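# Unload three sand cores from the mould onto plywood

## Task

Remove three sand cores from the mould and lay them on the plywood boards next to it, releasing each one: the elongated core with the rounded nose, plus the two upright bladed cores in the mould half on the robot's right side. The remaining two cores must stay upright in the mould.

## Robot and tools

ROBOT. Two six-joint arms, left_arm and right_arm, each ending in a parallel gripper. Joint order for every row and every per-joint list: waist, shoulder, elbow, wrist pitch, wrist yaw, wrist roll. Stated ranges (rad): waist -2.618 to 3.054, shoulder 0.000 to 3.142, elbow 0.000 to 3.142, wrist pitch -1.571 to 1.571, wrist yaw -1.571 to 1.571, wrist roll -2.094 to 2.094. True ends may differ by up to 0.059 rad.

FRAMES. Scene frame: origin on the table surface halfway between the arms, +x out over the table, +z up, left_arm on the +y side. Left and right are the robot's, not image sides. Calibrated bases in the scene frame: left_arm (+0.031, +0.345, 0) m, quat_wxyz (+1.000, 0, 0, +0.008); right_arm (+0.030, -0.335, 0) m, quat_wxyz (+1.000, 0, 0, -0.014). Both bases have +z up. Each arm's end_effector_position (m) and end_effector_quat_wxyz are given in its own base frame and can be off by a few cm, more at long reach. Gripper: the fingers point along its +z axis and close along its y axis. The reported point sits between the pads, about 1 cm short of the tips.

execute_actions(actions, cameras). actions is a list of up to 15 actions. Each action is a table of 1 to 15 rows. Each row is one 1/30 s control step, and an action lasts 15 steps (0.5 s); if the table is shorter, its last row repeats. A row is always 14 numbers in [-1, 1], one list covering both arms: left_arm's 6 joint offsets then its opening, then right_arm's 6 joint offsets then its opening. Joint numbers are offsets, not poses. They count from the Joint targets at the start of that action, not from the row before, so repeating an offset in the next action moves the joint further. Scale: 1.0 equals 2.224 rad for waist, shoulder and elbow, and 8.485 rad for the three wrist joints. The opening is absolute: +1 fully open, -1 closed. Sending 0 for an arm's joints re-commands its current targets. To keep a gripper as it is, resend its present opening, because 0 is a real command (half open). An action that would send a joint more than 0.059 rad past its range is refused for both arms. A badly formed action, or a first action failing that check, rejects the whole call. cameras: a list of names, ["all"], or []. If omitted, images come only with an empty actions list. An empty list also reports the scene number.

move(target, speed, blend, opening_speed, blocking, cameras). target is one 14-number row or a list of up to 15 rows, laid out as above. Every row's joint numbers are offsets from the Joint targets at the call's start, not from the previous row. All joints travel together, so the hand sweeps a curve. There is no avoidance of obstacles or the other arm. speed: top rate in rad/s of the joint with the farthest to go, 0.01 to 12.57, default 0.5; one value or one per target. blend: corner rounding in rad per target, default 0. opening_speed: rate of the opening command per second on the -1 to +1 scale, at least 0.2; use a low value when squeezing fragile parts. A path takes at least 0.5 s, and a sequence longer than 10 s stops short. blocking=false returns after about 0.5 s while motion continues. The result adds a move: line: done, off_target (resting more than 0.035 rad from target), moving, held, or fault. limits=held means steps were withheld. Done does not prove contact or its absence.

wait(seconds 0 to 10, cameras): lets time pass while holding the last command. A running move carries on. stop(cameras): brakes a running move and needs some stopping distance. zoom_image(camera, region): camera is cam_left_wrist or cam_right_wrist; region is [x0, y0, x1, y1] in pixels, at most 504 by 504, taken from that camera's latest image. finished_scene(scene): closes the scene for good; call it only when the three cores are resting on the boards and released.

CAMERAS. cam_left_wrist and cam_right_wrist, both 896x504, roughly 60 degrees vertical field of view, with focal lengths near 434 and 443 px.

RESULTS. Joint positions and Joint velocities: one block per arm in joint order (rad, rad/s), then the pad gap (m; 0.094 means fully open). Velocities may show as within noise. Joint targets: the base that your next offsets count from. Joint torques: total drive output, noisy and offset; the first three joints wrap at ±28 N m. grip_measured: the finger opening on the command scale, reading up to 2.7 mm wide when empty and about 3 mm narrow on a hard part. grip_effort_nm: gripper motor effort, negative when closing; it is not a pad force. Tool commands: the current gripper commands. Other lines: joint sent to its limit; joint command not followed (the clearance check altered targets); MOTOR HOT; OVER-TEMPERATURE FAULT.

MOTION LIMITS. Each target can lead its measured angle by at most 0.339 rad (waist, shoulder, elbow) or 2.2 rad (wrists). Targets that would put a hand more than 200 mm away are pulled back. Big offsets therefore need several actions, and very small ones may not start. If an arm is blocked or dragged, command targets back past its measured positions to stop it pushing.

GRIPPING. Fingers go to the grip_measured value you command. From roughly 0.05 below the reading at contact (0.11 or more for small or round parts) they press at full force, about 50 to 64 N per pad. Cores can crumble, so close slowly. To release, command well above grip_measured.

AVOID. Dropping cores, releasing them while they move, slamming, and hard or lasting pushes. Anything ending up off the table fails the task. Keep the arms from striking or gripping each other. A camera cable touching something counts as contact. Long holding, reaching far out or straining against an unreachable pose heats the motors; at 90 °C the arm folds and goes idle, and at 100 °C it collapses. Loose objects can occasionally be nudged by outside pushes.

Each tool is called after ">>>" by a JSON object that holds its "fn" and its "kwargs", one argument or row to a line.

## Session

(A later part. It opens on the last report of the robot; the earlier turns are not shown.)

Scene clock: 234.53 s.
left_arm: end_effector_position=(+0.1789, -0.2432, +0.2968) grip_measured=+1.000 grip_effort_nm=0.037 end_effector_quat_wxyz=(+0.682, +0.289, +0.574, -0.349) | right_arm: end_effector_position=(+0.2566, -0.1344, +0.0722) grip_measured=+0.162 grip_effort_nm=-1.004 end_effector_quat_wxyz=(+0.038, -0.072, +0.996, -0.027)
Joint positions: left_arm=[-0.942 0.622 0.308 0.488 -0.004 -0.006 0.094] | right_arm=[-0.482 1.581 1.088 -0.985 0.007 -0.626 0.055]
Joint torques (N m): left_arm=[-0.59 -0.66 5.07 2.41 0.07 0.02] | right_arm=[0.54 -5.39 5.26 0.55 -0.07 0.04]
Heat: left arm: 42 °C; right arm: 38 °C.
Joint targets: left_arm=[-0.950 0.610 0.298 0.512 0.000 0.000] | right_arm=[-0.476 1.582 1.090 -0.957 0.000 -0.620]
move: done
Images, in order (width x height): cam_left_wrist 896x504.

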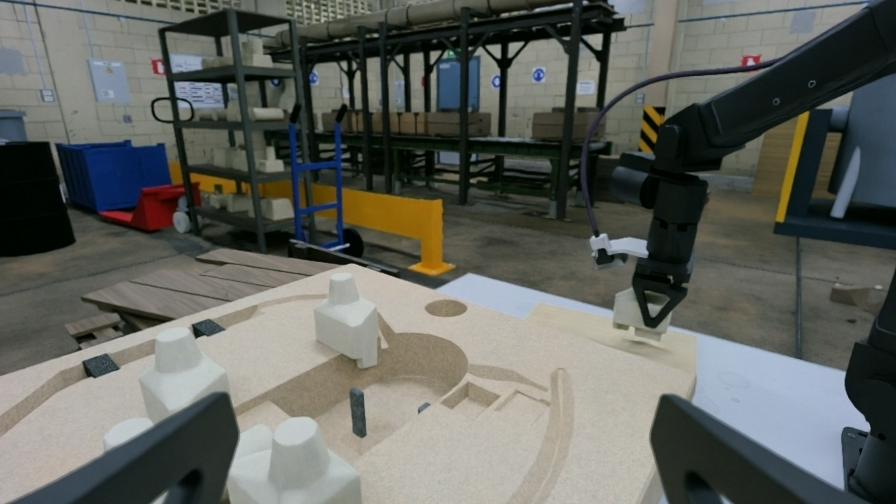

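>>> {"fn": "move", "kwargs": {
  "target": [0,0,0,0,0,0,1,0,0.006,-0.009,0.0012,0,0,0.08],
  "speed": 0.05
}}

>>> {"fn": "move", "kwargs": {
  "target": [0,0,0,0,0,0,1,0,0.002,-0.0045,0.0008,0,0,0.08],
  "speed": 0.05,
  "cameras": ["cam_left_wrist"]
}}

>>> {"fn": "zoom_image", "kwargs": {
  "camera": "cam_left_wrist",
  "region": [540, 200, 740, 400]
}}

Scene clock: 245.47 s.
left_arm: end_effector_position=(+0.1789, -0.2432, +0.2968) grip_measured=+1.000 grip_effort_nm=0.032 end_effector_quat_wxyz=(+0.682, +0.289, +0.574, -0.349) | right_arm: end_effector_position=(+0.2530, -0.1325, +0.0633) grip_measured=+0.162 grip_effort_nm=-1.004 end_effector_quat_wxyz=(+0.028, -0.072, +0.997, -0.021)
Joint positions: left_arm=[-0.942 0.622 0.308 0.488 -0.004 -0.006 0.094] | right_arm=[-0.482 1.595 1.068 -0.973 0.007 -0.626 0.055]
Joint torques (N m): left_arm=[-0.59 -0.66 5.19 2.38 0.08 0.01] | right_arm=[0.54 -5.52 5.23 0.47 -0.07 0.04]
Heat: left arm: 43 °C; right arm: 36 °C.
Joint targets: left_arm=[-0.950 0.610 0.298 0.512 0.000 0.000] | right_arm=[-0.476 1.595 1.070 -0.947 0.000 -0.620]
move: done

Scene clock: 246.17 s.
left_arm: end_effector_position=(+0.1789, -0.2432, +0.2968) grip_measured=+1.000 grip_effort_nm=0.027 end_effector_quat_wxyz=(+0.682, +0.289, +0.574, -0.349) | right_arm: end_effector_position=(+0.2518, -0.1319, +0.0611) grip_measured=+0.162 grip_effort_nm=-1.004 end_effector_quat_wxyz=(+0.027, -0.072, +0.997, -0.020)
Joint positions: left_arm=[-0.942 0.622 0.308 0.488 -0.004 -0.006 0.094] | right_arm=[-0.482 1.596 1.06 -0.968 0.007 -0.626 0.055]
Joint torques (N m): left_arm=[-0.57 -0.68 5.11 2.41 0.06 0] | right_arm=[0.55 -5.2 5.05 0.49 -0.07 0.03]
Heat: left arm: 43 °C; right arm: 36 °C.
Joint targets: left_arm=[-0.950 0.610 0.298 0.512 0.000 0.000] | right_arm=[-0.476 1.600 1.060 -0.941 0.000 -0.620]
move: done
Images, in order (width x height): cam_left_wrist 896x504.

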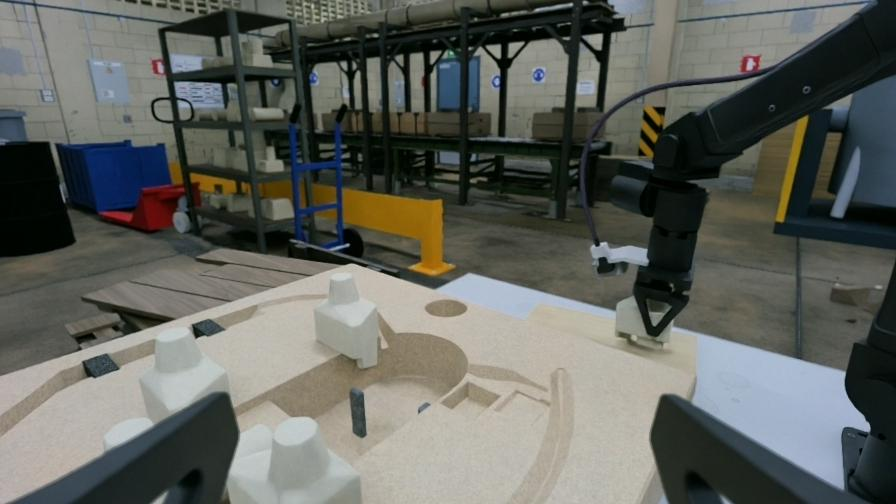

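Scaled by 2.520.

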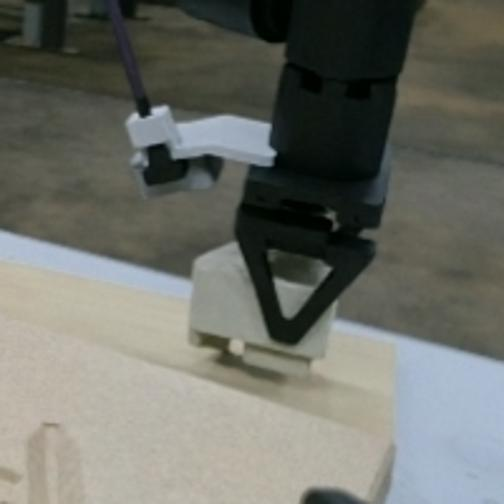

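>>> {"fn": "move", "kwargs": {
  "target": [0,0,0,0,0,0,1,0,0.002,-0.0045,0.0006,0,0,0.08],
  "speed": 0.05
}}

>>> {"fn": "move", "kwargs": {
  "target": [0,0,0,0,0,0,1,0,0.002,-0.0045,0.0006,0,0,0.08],
  "speed": 0.05,
  "cameras": ["cam_left_wrist"]
}}

>>> {"fn": "zoom_image", "kwargs": {
  "camera": "cam_left_wrist",
  "region": [540, 200, 740, 400]
}}

Scene clock: 250.33 s.
left_arm: end_effector_position=(+0.1789, -0.2432, +0.2968) grip_measured=+1.000 grip_effort_nm=0.037 end_effector_quat_wxyz=(+0.682, +0.289, +0.574, -0.349) | right_arm: end_effector_position=(+0.2518, -0.1319, +0.0609) grip_measured=+0.162 grip_effort_nm=-1.004 end_effector_quat_wxyz=(+0.027, -0.072, +0.997, -0.020)
Joint positions: left_arm=[-0.942 0.622 0.308 0.488 -0.004 -0.006 0.094] | right_arm=[-0.482 1.596 1.059 -0.967 0.007 -0.626 0.055]
Joint torques (N m): left_arm=[-0.53 -0.7 5.07 2.39 0.08 0] | right_arm=[0.55 -4.86 4.42 0.52 -0.06 0.04]
Heat: left arm: 43 °C; right arm: 36 °C.
Joint targets: left_arm=[-0.950 0.610 0.298 0.512 0.000 0.000] | right_arm=[-0.476 1.604 1.050 -0.935 0.000 -0.620]
move: done

Scene clock: 251.03 s.
left_arm: end_effector_position=(+0.1789, -0.2432, +0.2968) grip_measured=+1.000 grip_effort_nm=0.032 end_effector_quat_wxyz=(+0.682, +0.289, +0.574, -0.349) | right_arm: end_effector_position=(+0.2514, -0.1317, +0.0602) grip_measured=+0.162 grip_effort_nm=-1.009 end_effector_quat_wxyz=(+0.026, -0.072, +0.997, -0.020)
Joint positions: left_arm=[-0.942 0.622 0.308 0.488 -0.004 -0.006 0.094] | right_arm=[-0.482 1.596 1.056 -0.965 0.007 -0.626 0.055]
Joint torques (N m): left_arm=[-0.55 -0.66 5.11 2.39 0.04 0.01] | right_arm=[0.54 -4.52 3.84 0.55 -0.06 0.04]
Heat: left arm: 43 °C; right arm: 36 °C.
Joint targets: left_arm=[-0.950 0.610 0.298 0.512 0.000 0.000] | right_arm=[-0.476 1.609 1.040 -0.930 0.000 -0.620]
move: done
Images, in order (width x height): cam_left_wrist 896x504.

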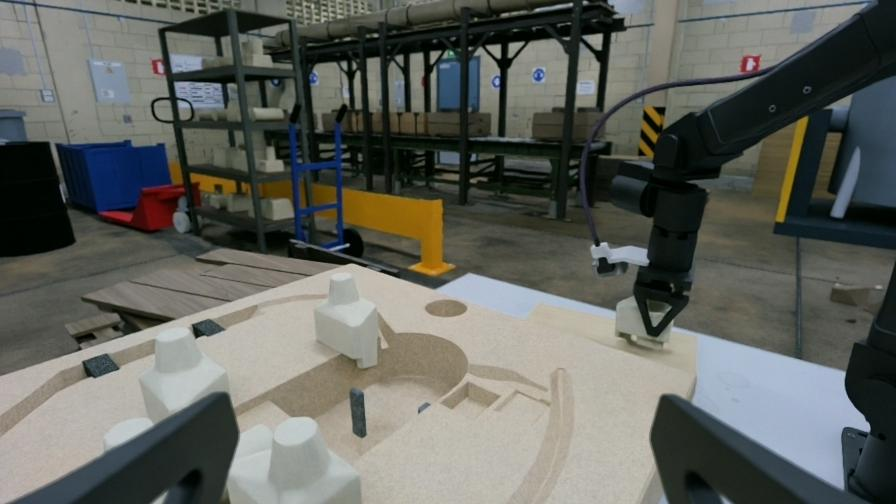

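Scaled by 2.520.

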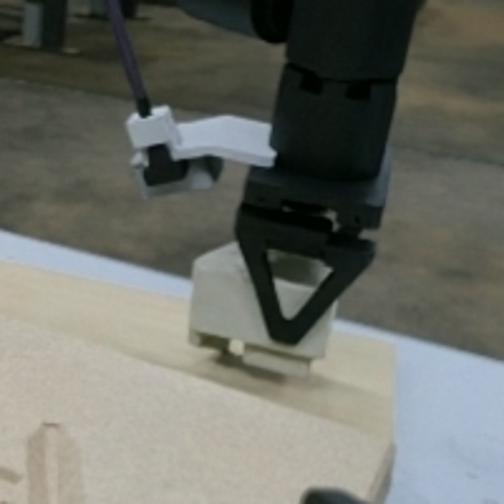

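>>> {"fn": "move", "kwargs": {
  "target": [0,0,0,0,0,0,1,0,-0.002,0.0045,-0.0006,0,0,0.08],
  "speed": 0.1
}}

>>> {"fn": "move", "kwargs": {
  "target": [0,0,0,0,0,0,1,0,0,0,0,0,0,0.45],
  "opening_speed": 0.2,
  "cameras": ["all"]
}}

>>> {"fn": "zoom_image", "kwargs": {
  "camera": "cam_left_wrist",
  "region": [540, 200, 740, 400]
}}

Scene clock: 257.13 s.
left_arm: end_effector_position=(+0.1789, -0.2432, +0.2968) grip_measured=+1.000 grip_effort_nm=0.027 end_effector_quat_wxyz=(+0.682, +0.289, +0.574, -0.349) | right_arm: end_effector_position=(+0.2514, -0.1317, +0.0602) grip_measured=+0.162 grip_effort_nm=-1.009 end_effector_quat_wxyz=(+0.026, -0.072, +0.997, -0.020)
Joint positions: left_arm=[-0.942 0.622 0.308 0.488 -0.004 -0.006 0.094] | right_arm=[-0.482 1.596 1.056 -0.965 0.007 -0.626 0.055]
Joint torques (N m): left_arm=[-0.5 -0.64 5.11 2.39 0.09 0] | right_arm=[0.51 -4.88 4.6 0.5 -0.07 0.04]
Heat: left arm: 43 °C; right arm: 36 °C.
Joint targets: left_arm=[-0.950 0.610 0.298 0.512 0.000 0.000] | right_arm=[-0.476 1.604 1.050 -0.935 0.000 -0.620]
move: done

Scene clock: 259.20 s.
left_arm: end_effector_position=(+0.1789, -0.2432, +0.2969) grip_measured=+1.000 grip_effort_nm=0.032 end_effector_quat_wxyz=(+0.682, +0.289, +0.574, -0.349) | right_arm: end_effector_position=(+0.2534, -0.1329, +0.0599) grip_measured=+0.447 grip_effort_nm=0.178 end_effector_quat_wxyz=(+0.030, -0.072, +0.997, -0.023)
Joint positions: left_arm=[-0.942 0.622 0.308 0.489 -0.004 -0.006 0.094] | right_arm=[-0.482 1.596 1.054 -0.953 0.007 -0.626 0.068]
Joint torques (N m): left_arm=[-0.43 -0.73 5.2 2.4 0.06 0] | right_arm=[0.53 -4.88 4.77 0.41 -0.07 0.03]
Heat: left arm: 43 °C; right arm: 36 °C.
Joint targets: left_arm=[-0.950 0.610 0.298 0.512 0.000 0.000] | right_arm=[-0.476 1.604 1.050 -0.935 0.000 -0.620]
move: done

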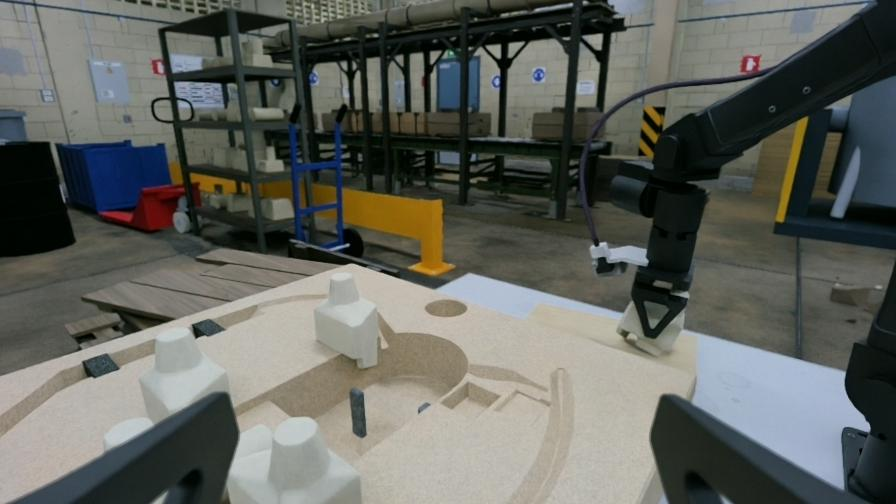

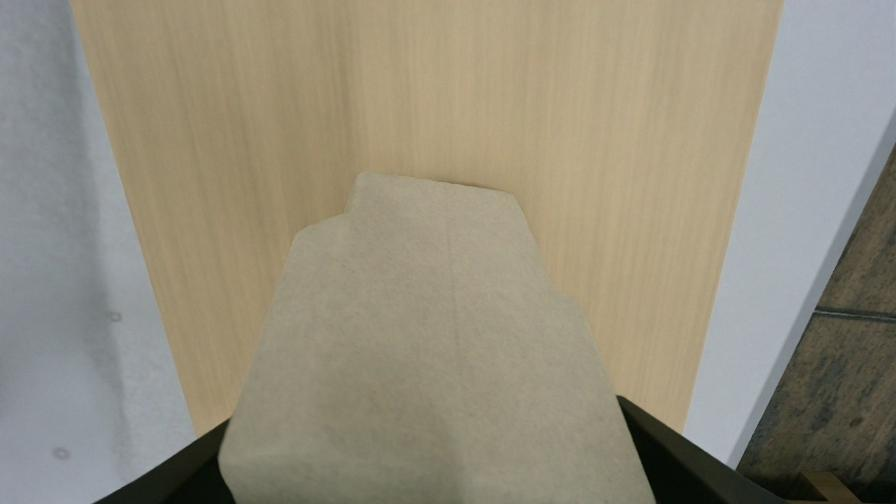

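Scaled by 2.520.

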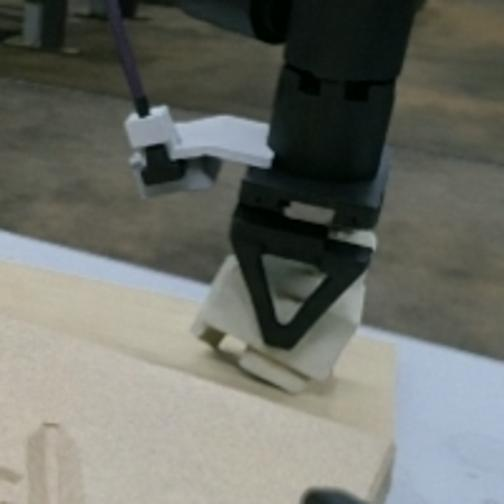

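>>> {"fn": "move", "kwargs": {
  "target": [0,0,0,0,0,0,1,0,0,0,0,0,0,0.08],
  "opening_speed": 0.25,
  "cameras": ["all"]
}}

>>> {"fn": "zoom_image", "kwargs": {
  "camera": "cam_left_wrist",
  "region": [540, 200, 740, 400]
}}

Scene clock: 308.43 s.
left_arm: end_effector_position=(+0.1789, -0.2432, +0.2969) grip_measured=+1.000 grip_effort_nm=0.032 end_effector_quat_wxyz=(+0.682, +0.289, +0.574, -0.349) | right_arm: end_effector_position=(+0.2544, -0.1334, +0.0600) grip_measured=+0.167 grip_effort_nm=-1.004 end_effector_quat_wxyz=(+0.032, -0.072, +0.997, -0.024)
Joint positions: left_arm=[-0.942 0.622 0.308 0.489 -0.004 -0.006 0.094] | right_arm=[-0.482 1.596 1.054 -0.949 0.007 -0.626 0.055]
Joint torques (N m): left_arm=[-0.49 -0.68 5.04 2.39 0.06 0.01] | right_arm=[0.51 -4.89 4.77 0.37 -0.07 0.04]
Heat: left arm: 45 °C; right arm: 36 °C.
Joint targets: left_arm=[-0.950 0.610 0.298 0.512 0.000 0.000] | right_arm=[-0.476 1.604 1.050 -0.935 0.000 -0.620]
move: done

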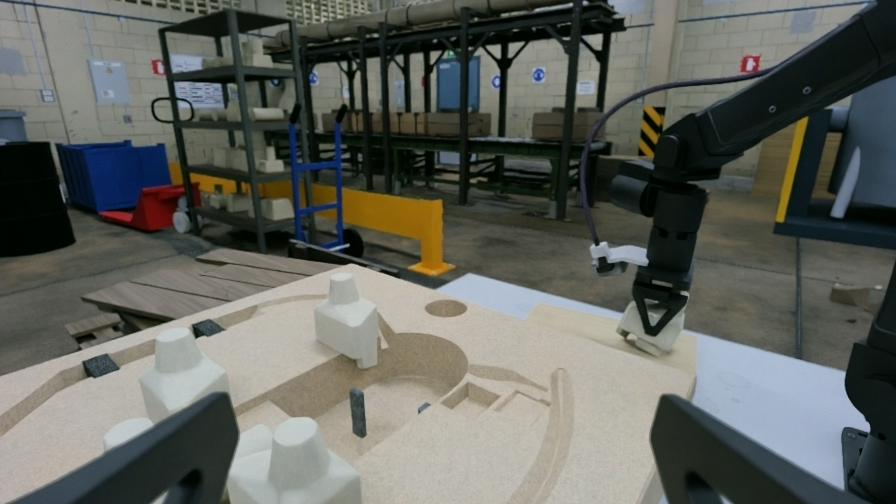

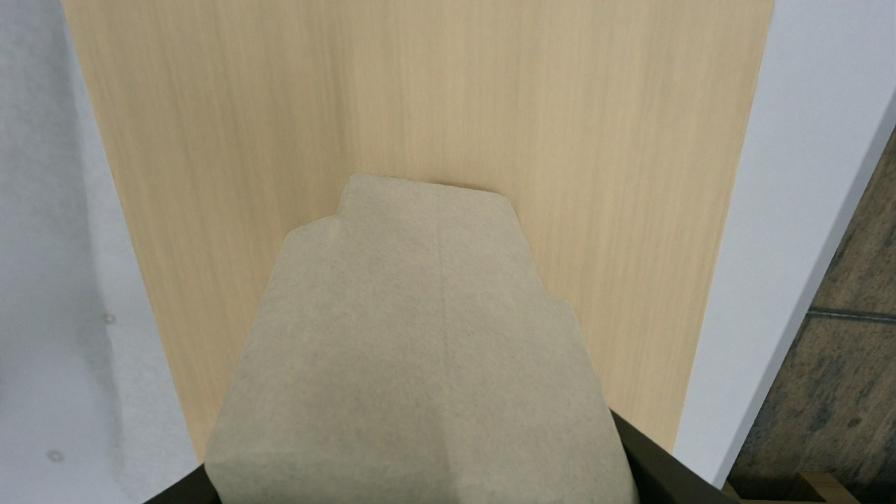

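Scaled by 2.520.

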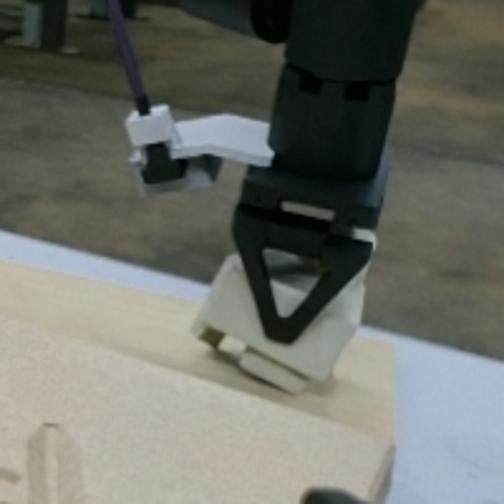

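>>> {"fn": "move", "kwargs": {
  "target": [
    [0,0,0,0,0,0,1,0,-0.0198,0.1821,-0.0501,0,0,0.08],
    [0,0,0,0,0,0,1,0.0517,-0.1255,-0.2836,0.1803,0,0.0731,0.08]
  ],
  "speed": [0.3,0.6],
  "cameras": ["all"]
}}

>>> {"fn": "zoom_image", "kwargs": {
  "camera": "cam_left_wrist",
  "region": [480, 180, 780, 400]
}}

Scene clock: 325.37 s.
left_arm: end_effector_position=(+0.1789, -0.2432, +0.2969) grip_measured=+1.000 grip_effort_nm=0.032 end_effector_quat_wxyz=(+0.682, +0.289, +0.574, -0.349) | right_arm: end_effector_position=(+0.3525, -0.1361, +0.0979) grip_measured=+0.167 grip_effort_nm=-1.009 end_effector_quat_wxyz=(+0.511, +0.154, +0.840, -0.101)
Joint positions: left_arm=[-0.942 0.622 0.308 0.489 -0.004 -0.006 0.094] | right_arm=[-0.368 1.367 0.411 0.48 0.007 -0.01 0.055]
Joint torques (N m): left_arm=[-0.53 -0.61 5.16 2.39 0.06 0.01] | right_arm=[0.57 -7.27 5.83 2.52 -0.07 0.09]
Heat: left arm: 45 °C; right arm: 36 °C.
Joint targets: left_arm=[-0.950 0.610 0.298 0.512 0.000 0.000] | right_arm=[-0.361 1.325 0.419 0.594 0.000 0.001]
move: off_target (right_arm); right_arm: the wrist pitch is farthest, 0.115 rad from its target

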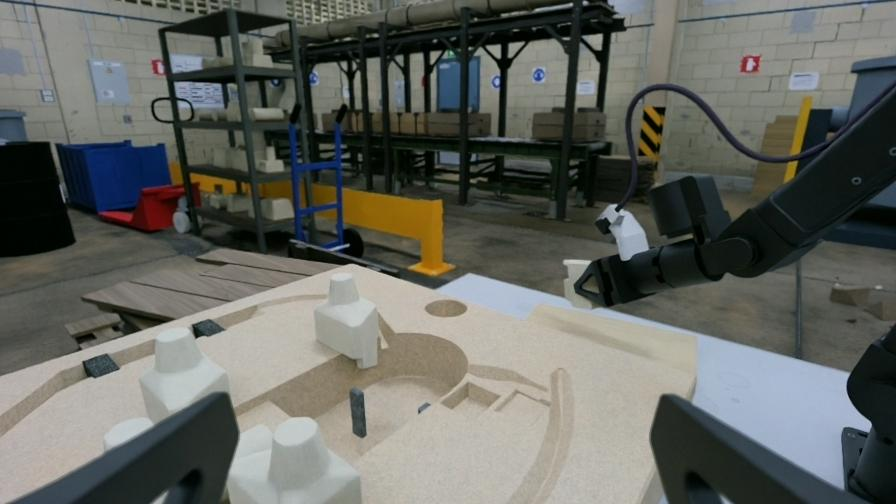

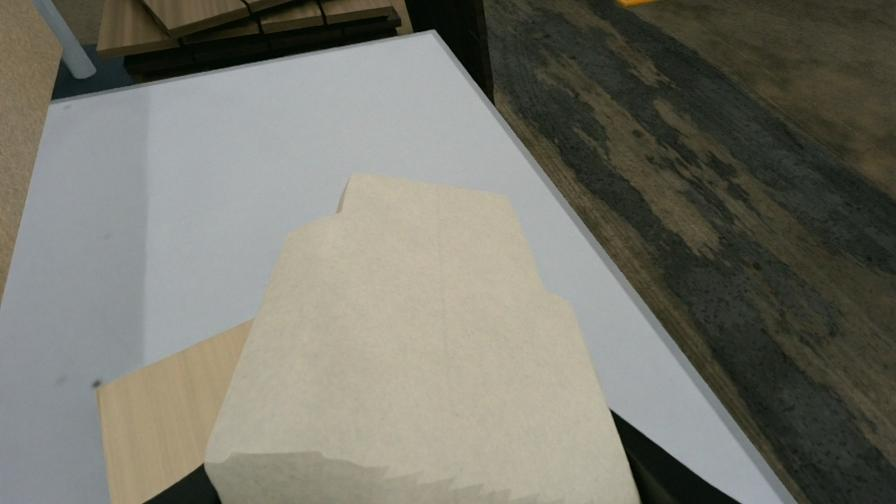

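Scaled by 1.680.

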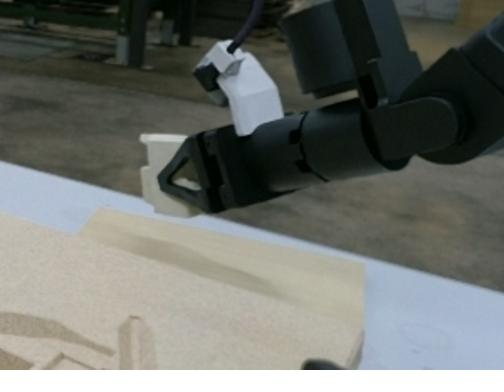

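>>> {"fn": "move", "kwargs": {
  "target": [0,0,0,0,0,0,1,0,0.1587,-0.0697,0.0778,0,0,0.08],
  "speed": 0.25,
  "cameras": ["all"]
}}

>>> {"fn": "zoom_image", "kwargs": {
  "camera": "cam_left_wrist",
  "region": [480, 180, 780, 400]
}}

Scene clock: 333.53 s.
left_arm: end_effector_position=(+0.1789, -0.2432, +0.2969) grip_measured=+1.000 grip_effort_nm=0.027 end_effector_quat_wxyz=(+0.682, +0.289, +0.574, -0.349) | right_arm: end_effector_position=(+0.3580, -0.1382, +0.0797) grip_measured=+0.167 grip_effort_nm=-1.004 end_effector_quat_wxyz=(+0.592, +0.145, +0.785, -0.116)
Joint positions: left_arm=[-0.942 0.622 0.308 0.489 -0.004 -0.006 0.094] | right_arm=[-0.368 1.681 0.259 1.145 0.007 -0.009 0.055]
Joint torques (N m): left_arm=[-0.44 -0.58 5.08 2.4 0.07 0] | right_arm=[0.59 -4.85 3.82 2.55 -0.08 0.08]
Heat: left arm: 45 °C; right arm: 39 °C.
Joint targets: left_arm=[-0.950 0.610 0.298 0.512 0.000 0.000] | right_arm=[-0.361 1.678 0.264 1.254 0.000 0.001]
move: off_target (right_arm); right_arm: the wrist pitch is farthest, 0.109 rad from its target

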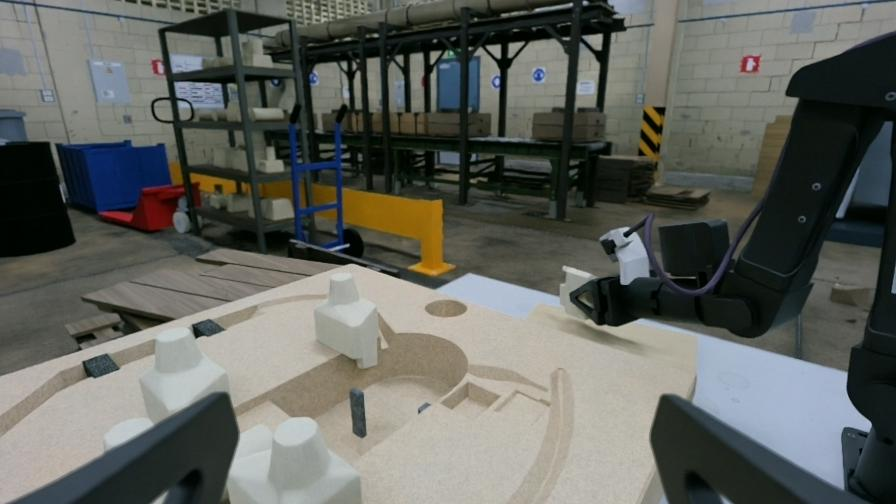

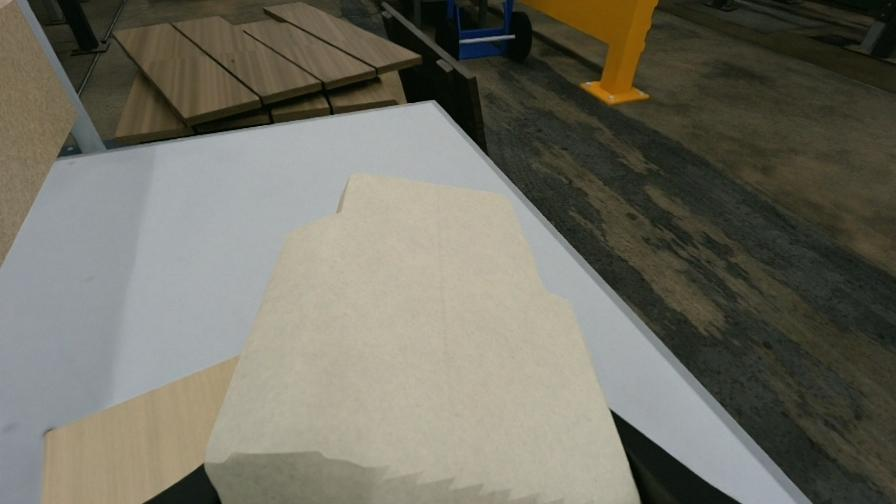

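Scaled by 1.680.

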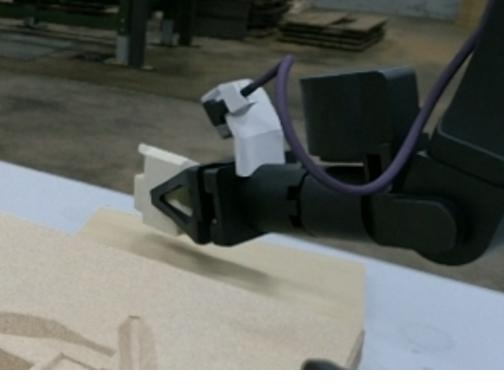

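>>> {"fn": "move", "kwargs": {
  "target": [0,0,0,0,0,0,1,0,0.0517,-0.0067,0.0136,0,0,0.08],
  "speed": 0.15,
  "cameras": ["cam_left_wrist"]
}}

>>> {"fn": "zoom_image", "kwargs": {
  "camera": "cam_left_wrist",
  "region": [520, 230, 720, 380]
}}

Scene clock: 341.17 s.
left_arm: end_effector_position=(+0.1789, -0.2432, +0.2969) grip_measured=+1.000 grip_effort_nm=0.032 end_effector_quat_wxyz=(+0.682, +0.289, +0.574, -0.349) | right_arm: end_effector_position=(+0.3564, -0.1376, +0.0617) grip_measured=+0.167 grip_effort_nm=-1.004 end_effector_quat_wxyz=(+0.587, +0.145, +0.788, -0.115)
Joint positions: left_arm=[-0.942 0.622 0.308 0.489 -0.004 -0.006 0.094] | right_arm=[-0.368 1.795 0.245 1.262 0.007 -0.009 0.055]
Joint torques (N m): left_arm=[-0.55 -0.68 5.04 2.39 0.07 0.02] | right_arm=[0.59 -5.08 3.12 2.55 -0.07 0.07]
Heat: left arm: 46 °C; right arm: 41 °C.
Joint targets: left_arm=[-0.950 0.610 0.298 0.512 0.000 0.000] | right_arm=[-0.361 1.793 0.249 1.370 0.000 0.001]
move: off_target (right_arm); right_arm: the wrist pitch is farthest, 0.107 rad from its target
Images, in order (width x height): cam_left_wrist 896x504.

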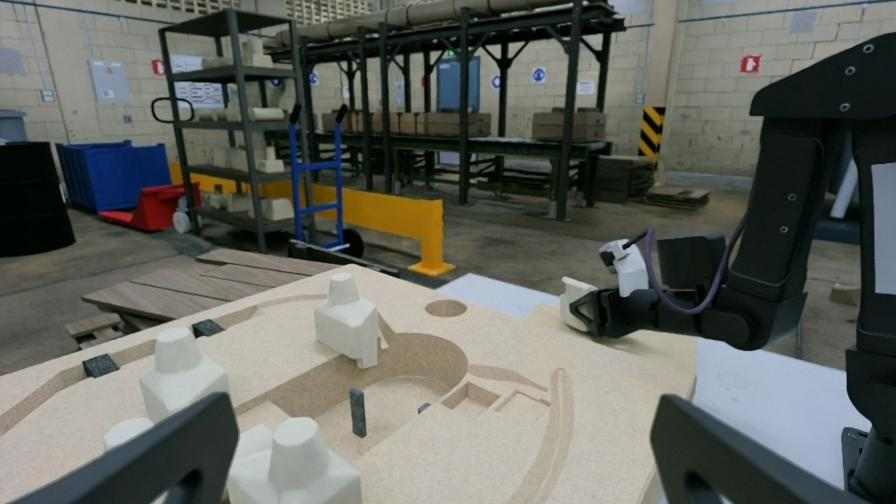

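Scaled by 2.520.

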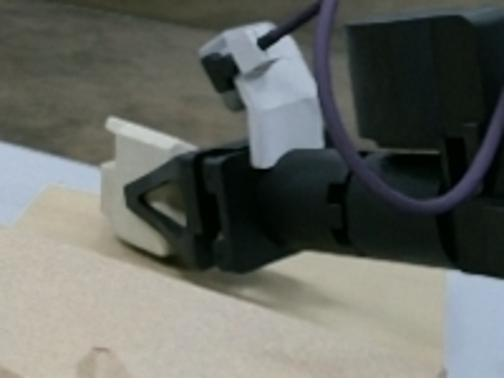

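>>> {"fn": "move", "kwargs": {
  "target": [0,0,0,0,0,0,1,0,0.0162,-0.0022,0.0042,0,0,0.08],
  "speed": 0.08
}}

>>> {"fn": "move", "kwargs": {
  "target": [0,0,0,0,0,0,1,0,0.0108,-0.0014,0.0028,0,0,0.08],
  "speed": 0.08,
  "cameras": ["cam_left_wrist"]
}}

>>> {"fn": "zoom_image", "kwargs": {
  "camera": "cam_left_wrist",
  "region": [520, 230, 720, 380]
}}

Scene clock: 344.90 s.
left_arm: end_effector_position=(+0.1789, -0.2432, +0.2969) grip_measured=+1.000 grip_effort_nm=0.032 end_effector_quat_wxyz=(+0.682, +0.289, +0.574, -0.349) | right_arm: end_effector_position=(+0.3568, -0.1378, +0.0575) grip_measured=+0.167 grip_effort_nm=-1.004 end_effector_quat_wxyz=(+0.587, +0.145, +0.788, -0.115)
Joint positions: left_arm=[-0.942 0.622 0.308 0.489 -0.004 -0.006 0.094] | right_arm=[-0.368 1.83 0.245 1.298 0.007 -0.009 0.055]
Joint torques (N m): left_arm=[-0.51 -0.65 5.11 2.4 0.07 -0.01] | right_arm=[0.58 -5.12 2.56 2.55 -0.08 0.07]
Heat: left arm: 46 °C; right arm: 42 °C.
Joint targets: left_arm=[-0.950 0.610 0.298 0.512 0.000 0.000] | right_arm=[-0.361 1.829 0.244 1.405 0.000 0.001]
move: off_target (right_arm); right_arm: the wrist pitch is farthest, 0.108 rad from its target

Scene clock: 345.67 s.
left_arm: end_effector_position=(+0.1789, -0.2432, +0.2969) grip_measured=+1.000 grip_effort_nm=0.032 end_effector_quat_wxyz=(+0.682, +0.289, +0.574, -0.349) | right_arm: end_effector_position=(+0.3554, -0.1373, +0.0536) grip_measured=+0.167 grip_effort_nm=-1.004 end_effector_quat_wxyz=(+0.586, +0.145, +0.789, -0.115)
Joint positions: left_arm=[-0.942 0.622 0.308 0.489 -0.004 -0.006 0.094] | right_arm=[-0.368 1.853 0.239 1.324 0.007 -0.009 0.055]
Joint torques (N m): left_arm=[-0.54 -0.59 5.09 2.4 0.07 0.01] | right_arm=[0.61 -5.05 2.62 2.51 -0.08 0.07]
Heat: left arm: 46 °C; right arm: 42 °C.
Joint targets: left_arm=[-0.950 0.610 0.298 0.512 0.000 0.000] | right_arm=[-0.361 1.853 0.241 1.429 0.000 0.001]
move: off_target (right_arm); right_arm: the wrist pitch is farthest, 0.105 rad from its target
Images, in order (width x height): cam_left_wrist 896x504.

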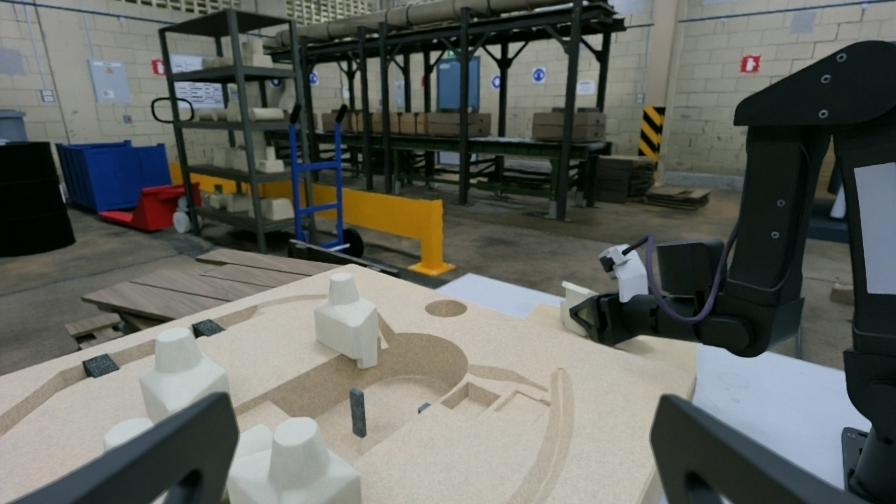

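Scaled by 2.520.

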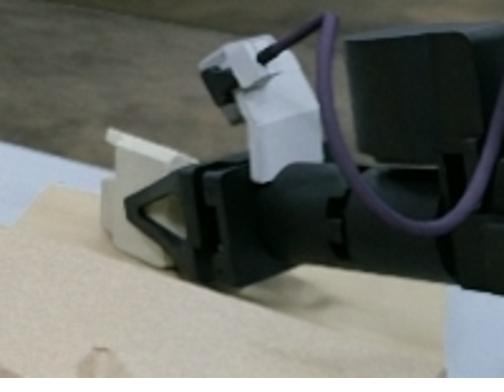

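>>> {"fn": "move", "kwargs": {
  "target": [0,0,0,0,0,0,1,0,0.0108,-0.0014,0.0028,0,0,0.08],
  "speed": 0.08
}}

>>> {"fn": "move", "kwargs": {
  "target": [0,0,0,0,0,0,1,0,0.0108,-0.0014,0.0028,0,0,0.08],
  "speed": 0.08,
  "cameras": ["cam_left_wrist"]
}}

>>> {"fn": "zoom_image", "kwargs": {
  "camera": "cam_left_wrist",
  "region": [520, 230, 720, 380]
}}

Scene clock: 348.87 s.
left_arm: end_effector_position=(+0.1789, -0.2432, +0.2969) grip_measured=+1.000 grip_effort_nm=0.032 end_effector_quat_wxyz=(+0.682, +0.289, +0.574, -0.349) | right_arm: end_effector_position=(+0.3562, -0.1375, +0.0532) grip_measured=+0.167 grip_effort_nm=-0.999 end_effector_quat_wxyz=(+0.590, +0.145, +0.786, -0.115)
Joint positions: left_arm=[-0.942 0.622 0.308 0.489 -0.004 -0.006 0.094] | right_arm=[-0.368 1.875 0.239 1.356 0.007 -0.009 0.055]
Joint torques (N m): left_arm=[-0.55 -0.65 5.14 2.37 0.06 -0.01] | right_arm=[0.59 -4.98 2.28 2.45 -0.07 0.08]
Heat: left arm: 46 °C; right arm: 43 °C.
Joint targets: left_arm=[-0.950 0.610 0.298 0.512 0.000 0.000] | right_arm=[-0.361 1.877 0.238 1.453 0.000 0.001]
move: off_target (right_arm); right_arm: the wrist pitch is farthest, 0.097 rad from its target

Scene clock: 349.67 s.
left_arm: end_effector_position=(+0.1789, -0.2432, +0.2969) grip_measured=+1.000 grip_effort_nm=0.027 end_effector_quat_wxyz=(+0.682, +0.289, +0.574, -0.349) | right_arm: end_effector_position=(+0.3562, -0.1375, +0.0527) grip_measured=+0.167 grip_effort_nm=-1.004 end_effector_quat_wxyz=(+0.594, +0.144, +0.783, -0.116)
Joint positions: left_arm=[-0.942 0.622 0.308 0.489 -0.004 -0.006 0.094] | right_arm=[-0.368 1.897 0.236 1.39 0.007 -0.009 0.055]
Joint torques (N m): left_arm=[-0.43 -0.7 5.14 2.4 0.08 -0.02] | right_arm=[0.61 -4.94 2.11 2.36 -0.08 0.07]
Heat: left arm: 46 °C; right arm: 43 °C.
Joint targets: left_arm=[-0.950 0.610 0.298 0.512 0.000 0.000] | right_arm=[-0.361 1.901 0.235 1.477 0.000 0.001]
move: off_target (right_arm); right_arm: the wrist pitch is farthest, 0.087 rad from its target
Images, in order (width x height): cam_left_wrist 896x504.

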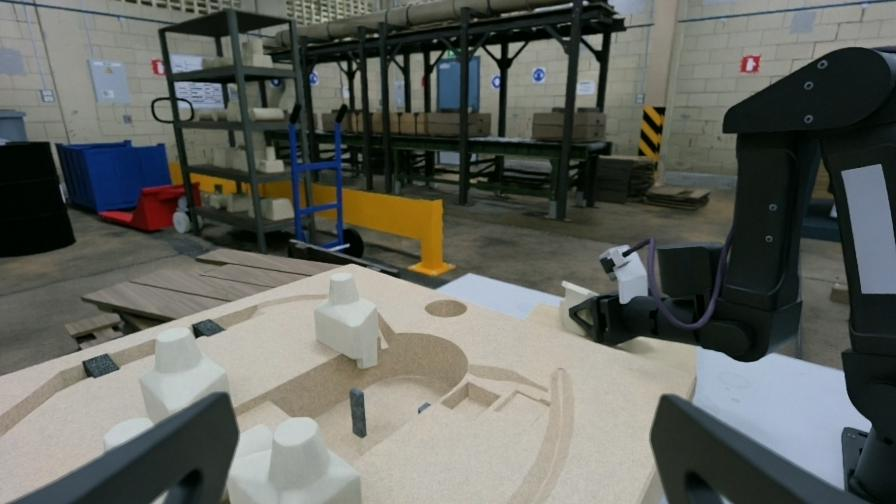

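Scaled by 2.520.

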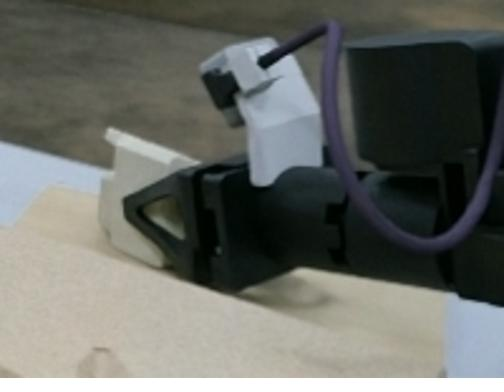

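>>> {"fn": "move", "kwargs": {
  "target": [0,0,0,0,0,0,1,0,0,0,0,0,0,0.5],
  "opening_speed": 0.2,
  "cameras": ["all"]
}}

>>> {"fn": "zoom_image", "kwargs": {
  "camera": "cam_left_wrist",
  "region": [520, 230, 720, 380]
}}

Scene clock: 355.47 s.
left_arm: end_effector_position=(+0.1789, -0.2432, +0.2969) grip_measured=+1.000 grip_effort_nm=0.032 end_effector_quat_wxyz=(+0.682, +0.289, +0.574, -0.349) | right_arm: end_effector_position=(+0.3585, -0.1383, +0.0619) grip_measured=+0.497 grip_effort_nm=0.183 end_effector_quat_wxyz=(+0.609, +0.142, +0.771, -0.119)
Joint positions: left_arm=[-0.942 0.622 0.308 0.489 -0.004 -0.006 0.094] | right_arm=[-0.368 1.898 0.236 1.429 0.007 -0.009 0.07]
Joint torques (N m): left_arm=[-0.44 -0.64 5.07 2.39 0.07 0.01] | right_arm=[0.58 -4.96 2.14 2 -0.07 0.07]
Heat: left arm: 46 °C; right arm: 44 °C.
Joint targets: left_arm=[-0.950 0.610 0.298 0.512 0.000 0.000] | right_arm=[-0.361 1.902 0.235 1.477 0.000 0.001]
move: off_target (right_arm); right_arm: the wrist pitch is farthest, 0.048 rad from its target

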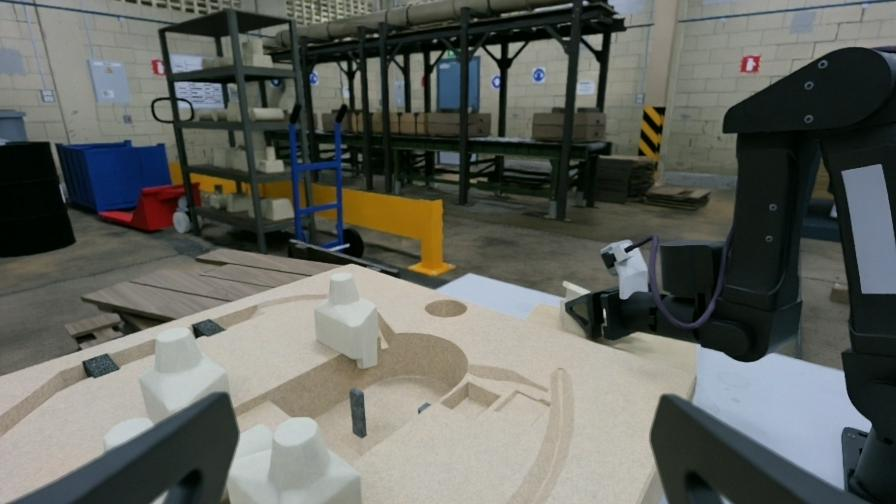

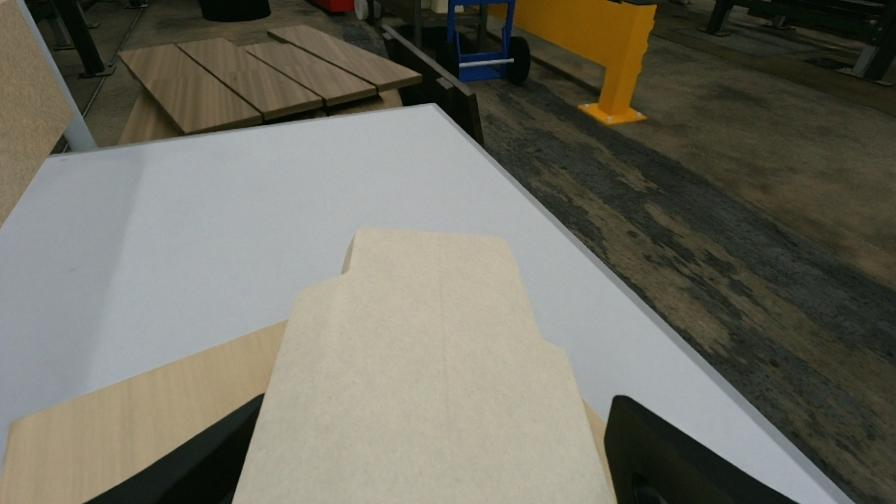

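Scaled by 2.520.

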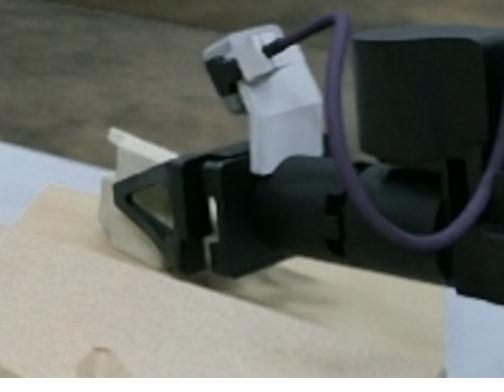

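>>> {"fn": "move", "kwargs": {
  "target": [
    [0,0,0,0,0,0,1,0,-0.2398,0.0322,-0.0725,0,0,0.6],
    [0,0,0,0,0,0,1,0,-0.3783,0.1284,-0.134,0,0,0.6]
  ],
  "speed": [0.3,0.5],
  "blend": 0.05,
  "cameras": ["all"]
}}

>>> {"fn": "zoom_image", "kwargs": {
  "camera": "cam_left_wrist",
  "region": [520, 230, 720, 380]
}}

Scene clock: 369.30 s.
left_arm: end_effector_position=(+0.1789, -0.2432, +0.2969) grip_measured=+1.000 grip_effort_nm=0.042 end_effector_quat_wxyz=(+0.682, +0.289, +0.574, -0.349) | right_arm: end_effector_position=(+0.3481, -0.1344, +0.2060) grip_measured=+0.597 grip_effort_nm=0.178 end_effector_quat_wxyz=(+0.604, +0.143, +0.775, -0.118)
Joint positions: left_arm=[-0.942 0.622 0.308 0.489 -0.004 -0.006 0.094] | right_arm=[-0.368 1.075 0.493 0.337 0.007 -0.008 0.075]
Joint torques (N m): left_arm=[-0.58 -0.7 5.09 2.41 0.06 0.01] | right_arm=[0.62 -3.75 8.5 1.54 -0.07 0.05]
Heat: left arm: 46 °C; right arm: 44 °C.
Joint targets: left_arm=[-0.950 0.610 0.298 0.512 0.000 0.000] | right_arm=[-0.361 1.060 0.520 0.340 0.000 0.001]
move: done

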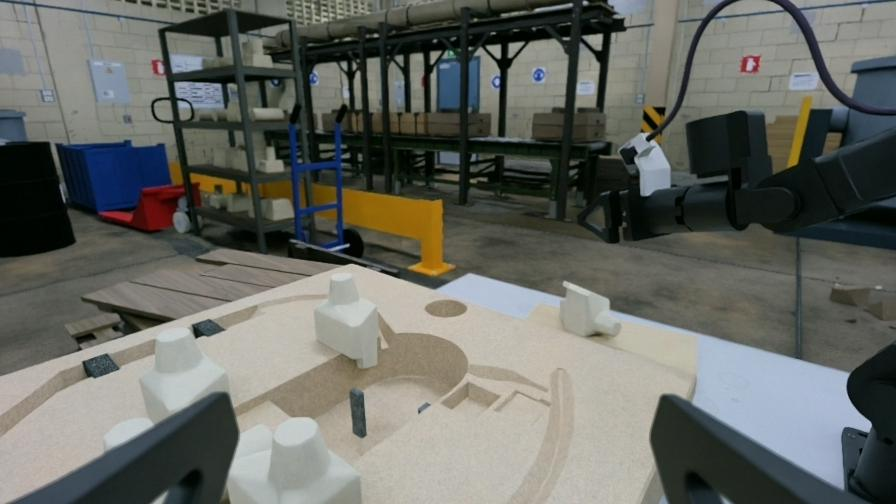

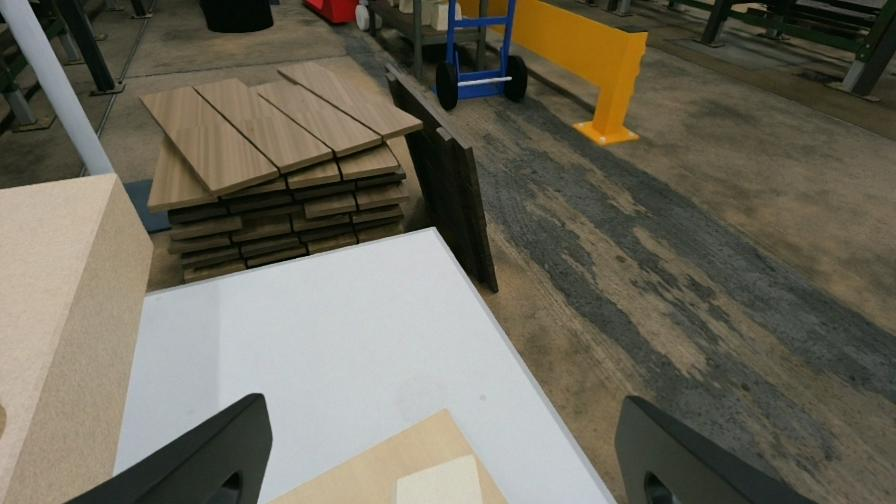

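Scaled by 2.520.

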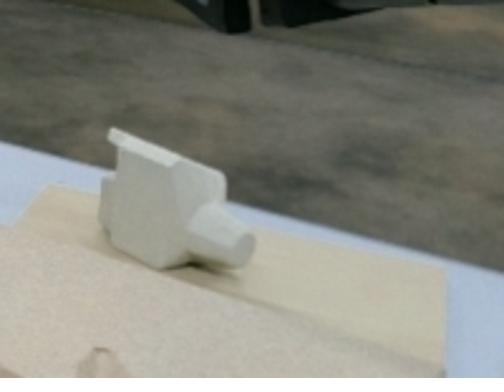

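>>> {"fn": "move", "kwargs": {
  "target": [0,0,0,0,0,0,1,0.33,0.3714,0.6255,-0.1491,0.0189,0.0382,1],
  "speed": 0.8,
  "cameras": ["all"]
}}

Scene clock: 409.83 s.
left_arm: end_effector_position=(+0.1789, -0.2432, +0.2969) grip_measured=+1.000 grip_effort_nm=0.027 end_effector_quat_wxyz=(+0.682, +0.289, +0.574, -0.349) | right_arm: end_effector_position=(+0.4696, +0.1585, +0.2381) grip_measured=+0.997 grip_effort_nm=0.178 end_effector_quat_wxyz=(+0.330, -0.004, +0.943, +0.044)
Joint positions: left_arm=[-0.942 0.622 0.308 0.489 -0.004 -0.006 0.094] | right_arm=[0.378 1.873 1.879 -0.913 0.151 0.316 0.094]
Joint torques (N m): left_arm=[-0.51 -0.66 5.15 2.4 0.06 0.02] | right_arm=[-0.36 -7.57 8.49 0.99 0.13 0.05]
Heat: left arm: 47 °C; right arm: 42 °C.
Joint targets: left_arm=[-0.950 0.610 0.298 0.512 0.000 0.000] | right_arm=[0.373 1.886 1.911 -0.925 0.160 0.325]
move: done

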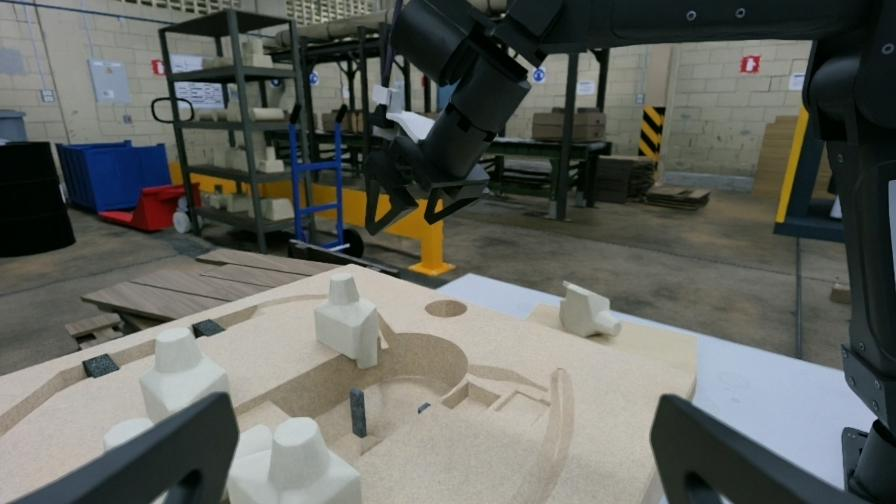

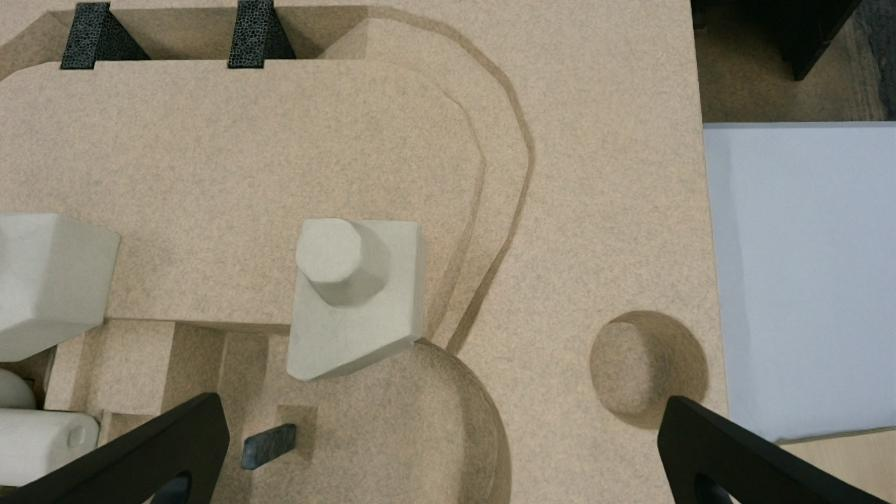

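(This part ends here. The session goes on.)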